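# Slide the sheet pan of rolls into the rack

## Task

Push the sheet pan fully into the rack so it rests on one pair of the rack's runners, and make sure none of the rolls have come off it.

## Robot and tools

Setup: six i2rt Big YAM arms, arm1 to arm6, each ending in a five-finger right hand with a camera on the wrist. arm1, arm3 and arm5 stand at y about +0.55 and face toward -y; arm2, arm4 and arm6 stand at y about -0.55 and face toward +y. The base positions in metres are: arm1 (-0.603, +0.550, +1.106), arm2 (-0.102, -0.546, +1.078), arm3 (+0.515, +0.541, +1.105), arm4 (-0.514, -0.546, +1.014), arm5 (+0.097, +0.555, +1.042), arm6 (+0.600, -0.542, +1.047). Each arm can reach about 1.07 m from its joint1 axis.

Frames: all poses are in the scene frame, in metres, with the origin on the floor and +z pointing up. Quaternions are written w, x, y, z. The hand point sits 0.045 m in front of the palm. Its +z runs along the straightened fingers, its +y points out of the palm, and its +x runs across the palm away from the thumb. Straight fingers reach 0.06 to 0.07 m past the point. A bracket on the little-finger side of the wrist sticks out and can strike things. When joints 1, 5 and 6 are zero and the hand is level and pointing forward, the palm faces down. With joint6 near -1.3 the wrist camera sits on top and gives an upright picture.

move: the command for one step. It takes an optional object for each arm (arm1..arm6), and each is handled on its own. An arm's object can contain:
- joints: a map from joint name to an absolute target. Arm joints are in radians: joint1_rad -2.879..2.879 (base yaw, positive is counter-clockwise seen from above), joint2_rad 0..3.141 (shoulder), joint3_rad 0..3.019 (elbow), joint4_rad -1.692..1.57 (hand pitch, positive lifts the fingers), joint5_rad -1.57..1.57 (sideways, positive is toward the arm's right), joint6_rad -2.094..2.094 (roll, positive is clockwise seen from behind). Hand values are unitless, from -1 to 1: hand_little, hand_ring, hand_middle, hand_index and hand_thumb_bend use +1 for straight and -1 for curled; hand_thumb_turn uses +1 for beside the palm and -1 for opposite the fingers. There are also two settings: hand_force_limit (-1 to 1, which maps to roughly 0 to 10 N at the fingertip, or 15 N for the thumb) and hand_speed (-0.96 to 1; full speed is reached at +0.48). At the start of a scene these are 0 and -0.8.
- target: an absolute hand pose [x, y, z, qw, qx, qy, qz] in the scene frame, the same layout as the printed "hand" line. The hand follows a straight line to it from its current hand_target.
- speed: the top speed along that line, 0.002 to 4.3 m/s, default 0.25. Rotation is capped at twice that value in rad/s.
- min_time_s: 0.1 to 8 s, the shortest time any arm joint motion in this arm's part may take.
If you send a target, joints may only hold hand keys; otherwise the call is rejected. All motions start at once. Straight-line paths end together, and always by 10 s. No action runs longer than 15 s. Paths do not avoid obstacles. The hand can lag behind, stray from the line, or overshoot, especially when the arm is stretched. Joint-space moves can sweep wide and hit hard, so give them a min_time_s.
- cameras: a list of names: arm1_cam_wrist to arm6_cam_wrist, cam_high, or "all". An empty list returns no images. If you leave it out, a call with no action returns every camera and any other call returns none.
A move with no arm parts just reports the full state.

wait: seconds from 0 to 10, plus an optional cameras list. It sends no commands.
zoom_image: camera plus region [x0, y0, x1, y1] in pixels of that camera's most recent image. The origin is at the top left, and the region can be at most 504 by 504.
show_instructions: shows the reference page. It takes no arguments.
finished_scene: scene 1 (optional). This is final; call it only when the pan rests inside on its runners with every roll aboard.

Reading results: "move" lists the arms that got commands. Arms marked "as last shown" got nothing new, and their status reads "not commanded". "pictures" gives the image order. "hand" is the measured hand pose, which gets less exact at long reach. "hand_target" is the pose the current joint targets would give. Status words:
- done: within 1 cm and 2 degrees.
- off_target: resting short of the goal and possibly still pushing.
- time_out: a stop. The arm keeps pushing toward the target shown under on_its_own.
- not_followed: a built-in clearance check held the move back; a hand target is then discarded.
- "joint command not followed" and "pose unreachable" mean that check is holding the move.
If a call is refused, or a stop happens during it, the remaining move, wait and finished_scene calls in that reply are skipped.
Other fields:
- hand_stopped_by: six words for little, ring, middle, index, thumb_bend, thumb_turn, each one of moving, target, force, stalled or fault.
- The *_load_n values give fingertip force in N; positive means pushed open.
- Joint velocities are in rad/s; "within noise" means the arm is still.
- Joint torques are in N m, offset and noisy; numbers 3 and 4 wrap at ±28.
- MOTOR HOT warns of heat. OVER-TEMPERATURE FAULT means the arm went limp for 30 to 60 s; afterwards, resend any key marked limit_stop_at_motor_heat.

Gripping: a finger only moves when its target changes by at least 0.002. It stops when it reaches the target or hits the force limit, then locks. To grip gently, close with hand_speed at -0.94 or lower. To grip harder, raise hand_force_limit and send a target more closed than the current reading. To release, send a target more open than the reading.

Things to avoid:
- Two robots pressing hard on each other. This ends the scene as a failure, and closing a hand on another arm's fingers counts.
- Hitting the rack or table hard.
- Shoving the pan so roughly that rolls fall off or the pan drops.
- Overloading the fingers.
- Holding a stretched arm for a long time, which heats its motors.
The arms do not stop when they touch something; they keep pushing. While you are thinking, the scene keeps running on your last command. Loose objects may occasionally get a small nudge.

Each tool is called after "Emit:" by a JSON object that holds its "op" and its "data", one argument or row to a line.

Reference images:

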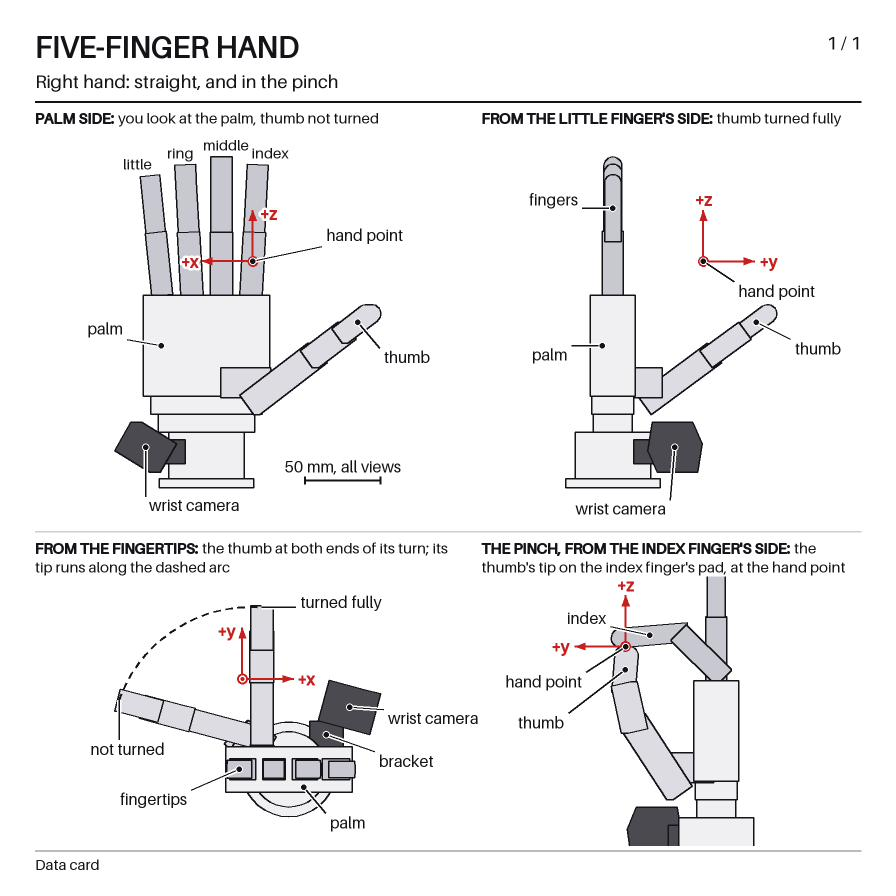

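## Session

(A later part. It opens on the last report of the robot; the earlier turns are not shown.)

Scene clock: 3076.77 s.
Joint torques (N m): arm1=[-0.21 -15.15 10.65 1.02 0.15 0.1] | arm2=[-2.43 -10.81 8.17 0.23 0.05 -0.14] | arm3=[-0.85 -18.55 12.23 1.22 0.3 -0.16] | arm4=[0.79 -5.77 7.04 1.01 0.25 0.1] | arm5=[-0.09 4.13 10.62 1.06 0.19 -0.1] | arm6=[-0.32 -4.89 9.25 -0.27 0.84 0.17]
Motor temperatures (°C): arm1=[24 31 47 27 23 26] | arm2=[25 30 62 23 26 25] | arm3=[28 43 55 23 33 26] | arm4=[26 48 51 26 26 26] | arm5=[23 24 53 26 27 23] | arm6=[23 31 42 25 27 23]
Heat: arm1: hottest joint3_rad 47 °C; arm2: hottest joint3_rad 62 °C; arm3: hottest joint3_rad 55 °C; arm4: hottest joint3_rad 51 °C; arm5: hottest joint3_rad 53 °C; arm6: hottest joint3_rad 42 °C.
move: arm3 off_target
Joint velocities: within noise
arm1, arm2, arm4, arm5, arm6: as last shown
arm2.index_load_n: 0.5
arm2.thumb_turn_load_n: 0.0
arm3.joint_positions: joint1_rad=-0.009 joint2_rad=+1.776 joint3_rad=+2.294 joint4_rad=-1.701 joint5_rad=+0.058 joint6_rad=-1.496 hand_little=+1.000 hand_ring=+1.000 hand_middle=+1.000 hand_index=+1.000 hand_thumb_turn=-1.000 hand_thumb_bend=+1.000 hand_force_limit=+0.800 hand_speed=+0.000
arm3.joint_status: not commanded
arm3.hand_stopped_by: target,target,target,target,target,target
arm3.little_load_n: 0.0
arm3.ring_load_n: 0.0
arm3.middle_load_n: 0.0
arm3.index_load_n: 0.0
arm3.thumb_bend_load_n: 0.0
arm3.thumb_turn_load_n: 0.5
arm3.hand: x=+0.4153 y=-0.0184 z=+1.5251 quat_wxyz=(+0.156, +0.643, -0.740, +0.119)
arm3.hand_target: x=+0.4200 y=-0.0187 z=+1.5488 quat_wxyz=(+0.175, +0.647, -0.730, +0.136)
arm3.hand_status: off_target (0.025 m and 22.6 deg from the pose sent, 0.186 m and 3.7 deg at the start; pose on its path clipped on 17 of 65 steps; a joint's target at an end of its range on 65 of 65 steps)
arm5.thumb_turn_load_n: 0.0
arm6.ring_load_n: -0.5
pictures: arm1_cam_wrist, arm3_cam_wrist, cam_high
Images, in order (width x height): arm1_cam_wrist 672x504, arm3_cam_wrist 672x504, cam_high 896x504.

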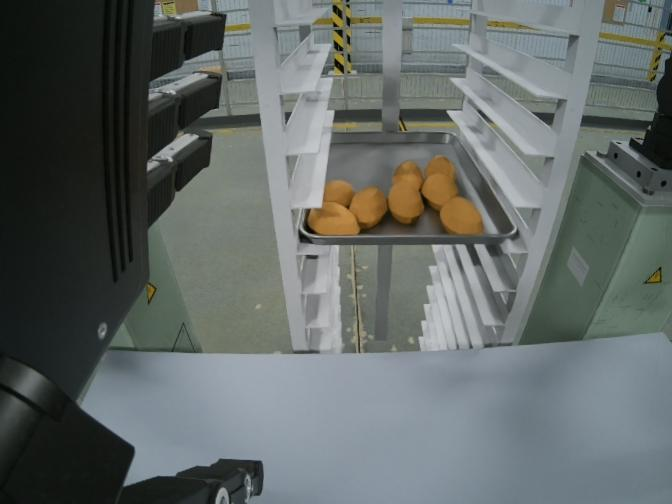

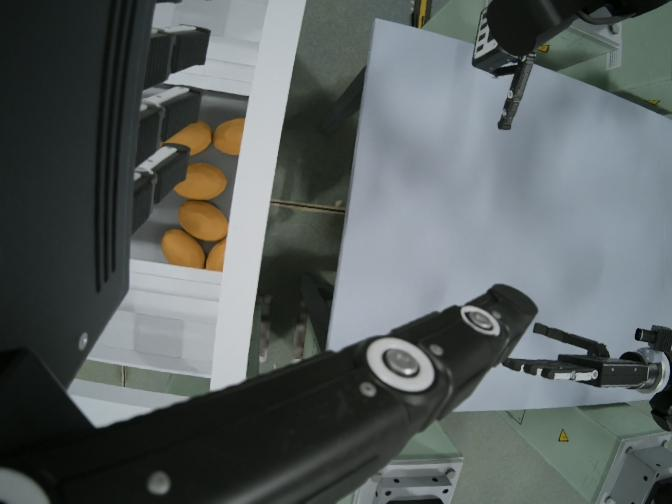

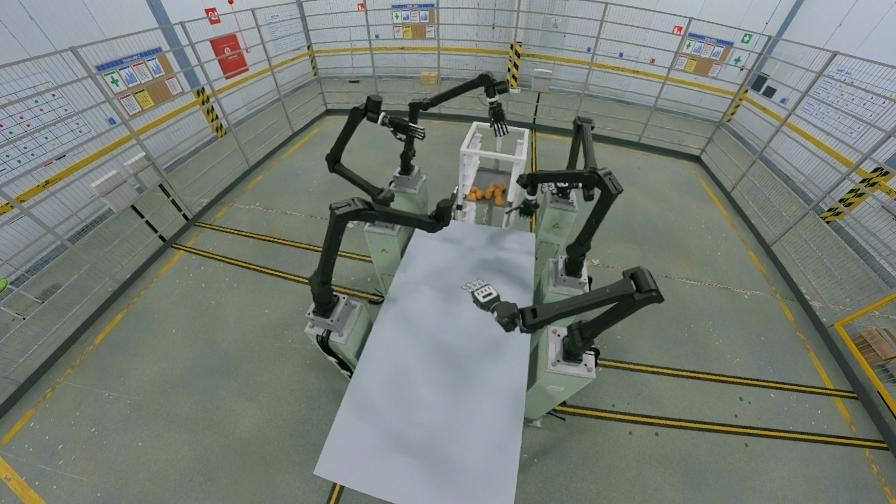

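Emit:
{"op": "move", "data": {
  "arm3": {"target": [0.75, 0.0, 1.55, 0.156, 0.643, -0.740, 0.119], "speed": 0.2},
  "cameras": ["arm3_cam_wrist", "arm1_cam_wrist", "cam_high"]
}}

Emit:
{"op": "zoom_image", "data": {
  "camera": "arm3_cam_wrist",
  "region": [150, 50, 450, 350]
}}

Scene clock: 3100.23 s.
Joint torques (N m): arm1=[-0.21 -15.33 10.61 1.11 0.15 0.11] | arm2=[-2.49 -10.81 8.14 0.25 0.05 -0.14] | arm3=[-2.02 -19.14 11.96 1.32 0.44 0.17] | arm4=[0.62 -5.42 7.04 0.95 0.26 0.12] | arm5=[0.56 4.31 10.62 1.05 0.23 -0.11] | arm6=[-0.32 -4.95 9.26 -0.28 0.83 0.18]
Motor temperatures (°C): arm1=[24 31 49 27 23 26] | arm2=[25 29 61 23 25 25] | arm3=[28 41 55 23 31 26] | arm4=[26 48 51 26 25 26] | arm5=[23 24 53 26 27 23] | arm6=[23 31 42 25 27 23]
Heat: arm1: hottest joint3_rad 49 °C; arm2: hottest joint3_rad 61 °C; arm3: hottest joint3_rad 55 °C; arm4: hottest joint3_rad 51 °C; arm5: hottest joint3_rad 53 °C; arm6: hottest joint3_rad 42 °C.
move: arm3 off_target
Joint velocities: within noise
arm1, arm2, arm4, arm5, arm6: as last shown
arm2.index_load_n: 0.0
arm3.joint_positions: joint1_rad=+0.606 joint2_rad=+1.887 joint3_rad=+2.474 joint4_rad=-1.701 joint5_rad=+0.288 joint6_rad=-1.004 hand_little=+1.000 hand_ring=+1.000 hand_middle=+1.000 hand_index=+1.000 hand_thumb_turn=-1.000 hand_thumb_bend=+1.000 hand_force_limit=+0.800 hand_speed=+0.000
arm3.joint_status: not commanded
arm3.hand_stopped_by: target,target,target,target,target,target
arm3.little_load_n: 0.0
arm3.ring_load_n: 0.0
arm3.middle_load_n: 0.0
arm3.index_load_n: 0.0
arm3.thumb_bend_load_n: 0.0
arm3.thumb_turn_load_n: 0.0
arm3.hand: x=+0.7491 y=+0.0033 z=+1.5369 quat_wxyz=(+0.186, +0.656, -0.706, +0.189)
arm3.hand_target: x=+0.7494 y=+0.0007 z=+1.5489 quat_wxyz=(+0.189, +0.644, -0.712, +0.206)
arm3.hand_status: off_target (0.014 m and 9.7 deg from the pose sent, 0.336 m and 0.1 deg at the start; a joint's target at an end of its range on 74 of 77 steps)
arm4.middle_load_n: -0.5
arm4.index_load_n: -0.5
arm6.ring_load_n: 0.0
arm6.middle_load_n: -0.5
pictures: arm1_cam_wrist, arm3_cam_wrist, cam_high
Images, in order (width x height): arm1_cam_wrist 672x504, arm3_cam_wrist 672x504, cam_high 896x504.

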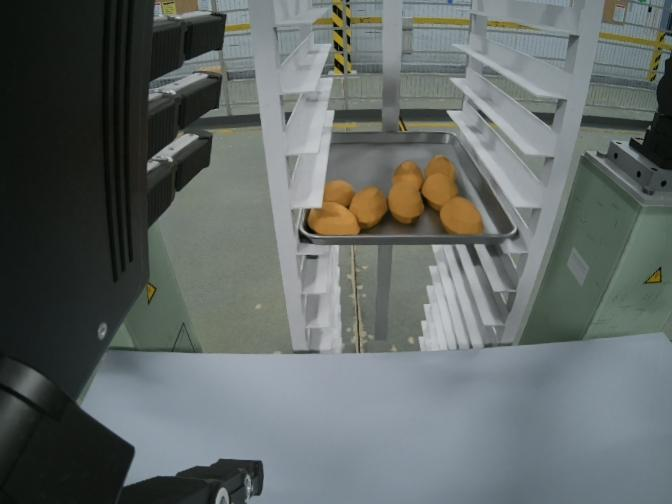

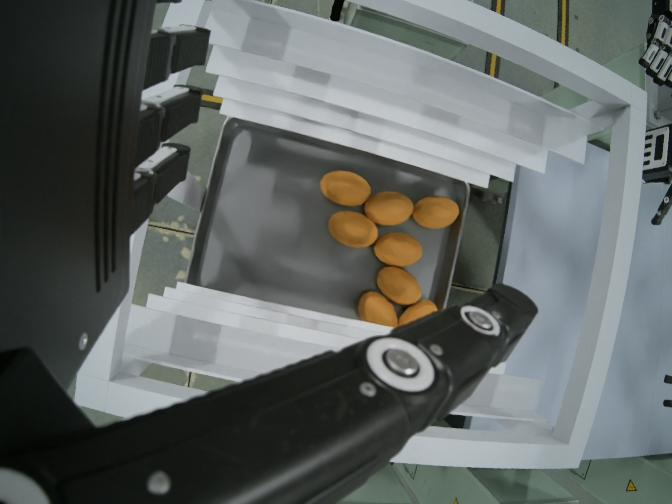

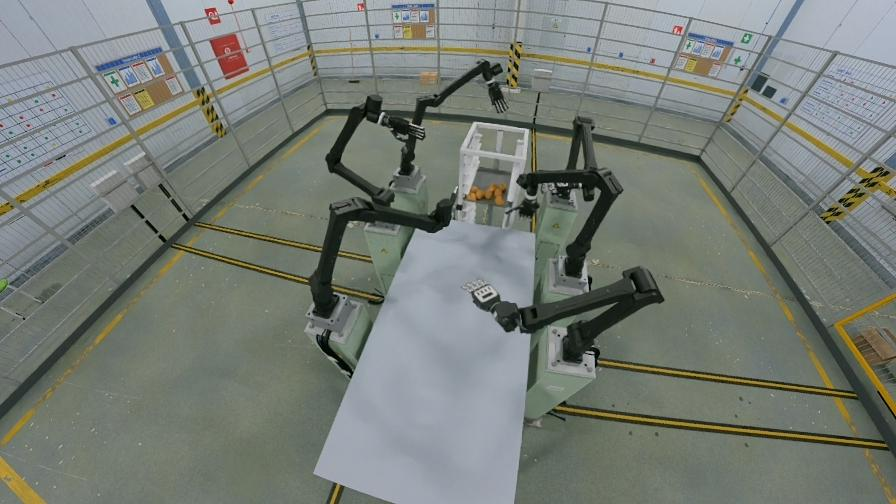

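Scaled by 1.680 from the camera's image (finer frame: 960x720).

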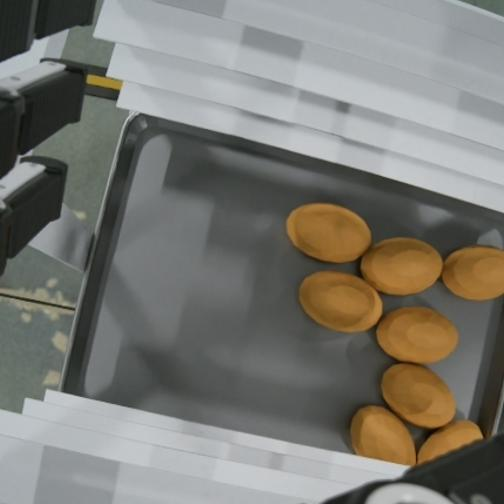

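Emit:
{"op": "zoom_image", "data": {
  "camera": "arm3_cam_wrist",
  "region": [140, 150, 260, 250]
}}

Emit:
{"op": "zoom_image", "data": {
  "camera": "arm3_cam_wrist",
  "region": [400, 130, 560, 340]
}}

Scaled by 4.200 from the camera's image (finer frame: 960x720).

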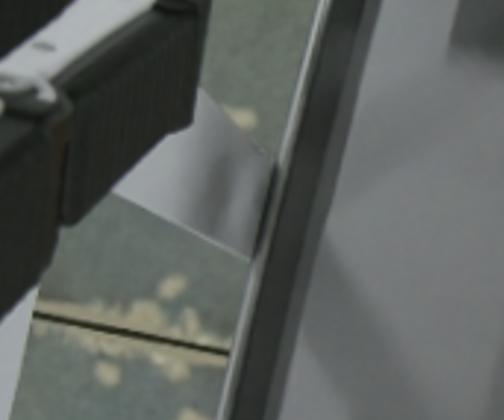

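Scaled by 2.400 from the camera's image (finer frame: 960x720).

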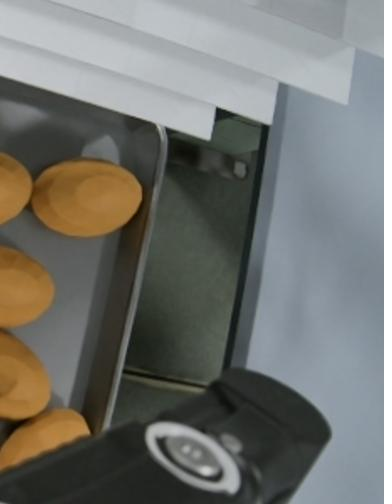

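Emit:
{"op": "move", "data": {
  "arm3": {"target": [0.42, 0.2, 1.55, 0.156, 0.643, -0.740, 0.119], "speed": 0.2},
  "cameras": ["arm1_cam_wrist", "cam_high"]
}}

Emit:
{"op": "zoom_image", "data": {
  "camera": "arm1_cam_wrist",
  "region": [270, 100, 550, 280]
}}

Scene clock: 3113.27 s.
Joint torques (N m): arm1=[-0.21 -15.21 10.62 1.09 0.16 0.1] | arm2=[-2.49 -10.87 8.14 0.24 0.05 -0.14] | arm3=[-2.61 -9.29 8.61 1.11 0.04 -0.28] | arm4=[0.79 -5.95 7.19 0.91 0.25 0.08] | arm5=[0.38 3.66 10.39 0.98 0.26 -0.1] | arm6=[-0.32 -4.95 9.25 -0.28 0.84 0.17]
Motor temperatures (°C): arm1=[24 31 50 27 23 26] | arm2=[25 28 60 23 25 25] | arm3=[28 41 57 23 31 26] | arm4=[26 47 51 26 25 26] | arm5=[23 24 53 26 27 23] | arm6=[23 31 42 25 27 23]
Heat: arm1: hottest joint3_rad 50 °C; arm2: hottest joint3_rad 60 °C; arm3: hottest joint3_rad 57 °C; arm4: hottest joint3_rad 51 °C; arm5: hottest joint3_rad 53 °C; arm6: hottest joint3_rad 42 °C.
move: arm3 done
Joint velocities: within noise
arm1, arm2, arm4, arm5: as last shown
arm3.joint_positions: joint1_rad=-0.022 joint2_rad=+1.209 joint3_rad=+1.728 joint4_rad=-1.698 joint5_rad=+0.053 joint6_rad=-1.499 hand_little=+1.000 hand_ring=+1.000 hand_middle=+1.000 hand_index=+1.000 hand_thumb_turn=-1.000 hand_thumb_bend=+1.000 hand_force_limit=+0.800 hand_speed=+0.000
arm3.joint_status: not commanded
arm3.hand_stopped_by: target,target,target,target,target,target
arm3.little_load_n: 0.0
arm3.ring_load_n: 0.0
arm3.middle_load_n: 0.0
arm3.index_load_n: 0.0
arm3.thumb_bend_load_n: 0.0
arm3.thumb_turn_load_n: 0.0
arm3.hand: x=+0.4232 y=+0.1954 z=+1.5462 quat_wxyz=(+0.157, +0.640, -0.743, +0.120)
arm3.hand_target: x=+0.4201 y=+0.1999 z=+1.5499 quat_wxyz=(+0.159, +0.643, -0.740, +0.121)
arm3.hand_status: done (0.007 m and 0.5 deg from the pose sent, 0.384 m and 9.7 deg at the start; a joint's target at an end of its range on 32 of 89 steps)
arm4.ring_load_n: -0.5
arm4.middle_load_n: 0.0
arm4.index_load_n: 0.0
arm6.joint_positions: joint1_rad=+1.736 joint2_rad=+1.252 joint3_rad=+0.832 joint4_rad=-1.442 joint5_rad=+1.428 joint6_rad=+1.848 hand_little=+0.600 hand_ring=+0.600 hand_middle=+0.600 hand_index=+0.600 hand_thumb_turn=-1.000 hand_thumb_bend=-0.055 hand_force_limit=+0.900 hand_speed=-0.600
arm6.joint_status: not commanded
arm6.hand_stopped_by: target,target,target,target,force,target
arm6.little_load_n: 0.0
arm6.ring_load_n: 0.0
arm6.middle_load_n: 0.0
arm6.index_load_n: 0.0
arm6.thumb_bend_load_n: 0.0
arm6.thumb_turn_load_n: 0.0
arm6.hand: x=+0.2607 y=-0.3982 z=+1.2434 quat_wxyz=(-0.657, +0.753, +0.041, -0.021)
arm6.hand_target: x=+0.2503 y=-0.4000 z=+1.2501 quat_wxyz=(-0.655, +0.754, +0.033, -0.029)
arm6.hand_status: not commanded
Images, in order (width x height): arm1_cam_wrist 672x504, cam_high 896x504.

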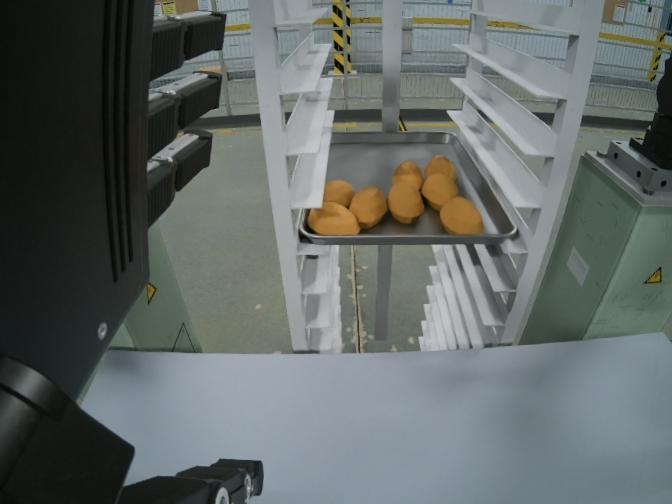

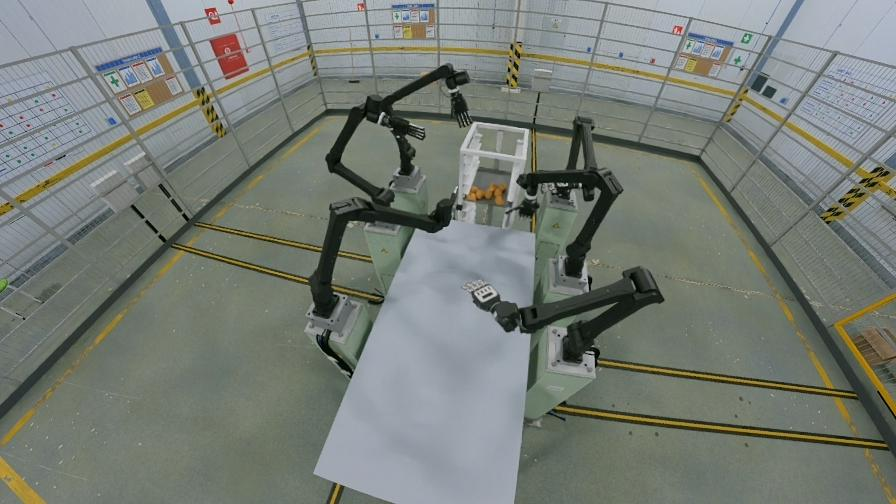

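Scaled by 1.800 from the camera's image (finer frame: 960x720).

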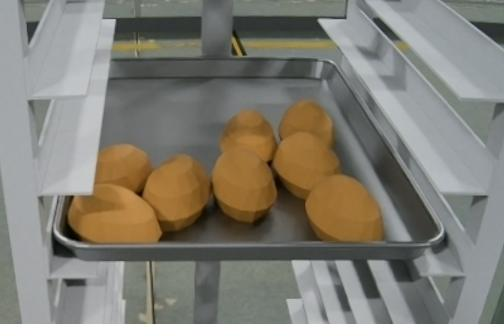

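Emit:
{"op": "finished_scene", "data": {

}}

The scene is finished: the task was done.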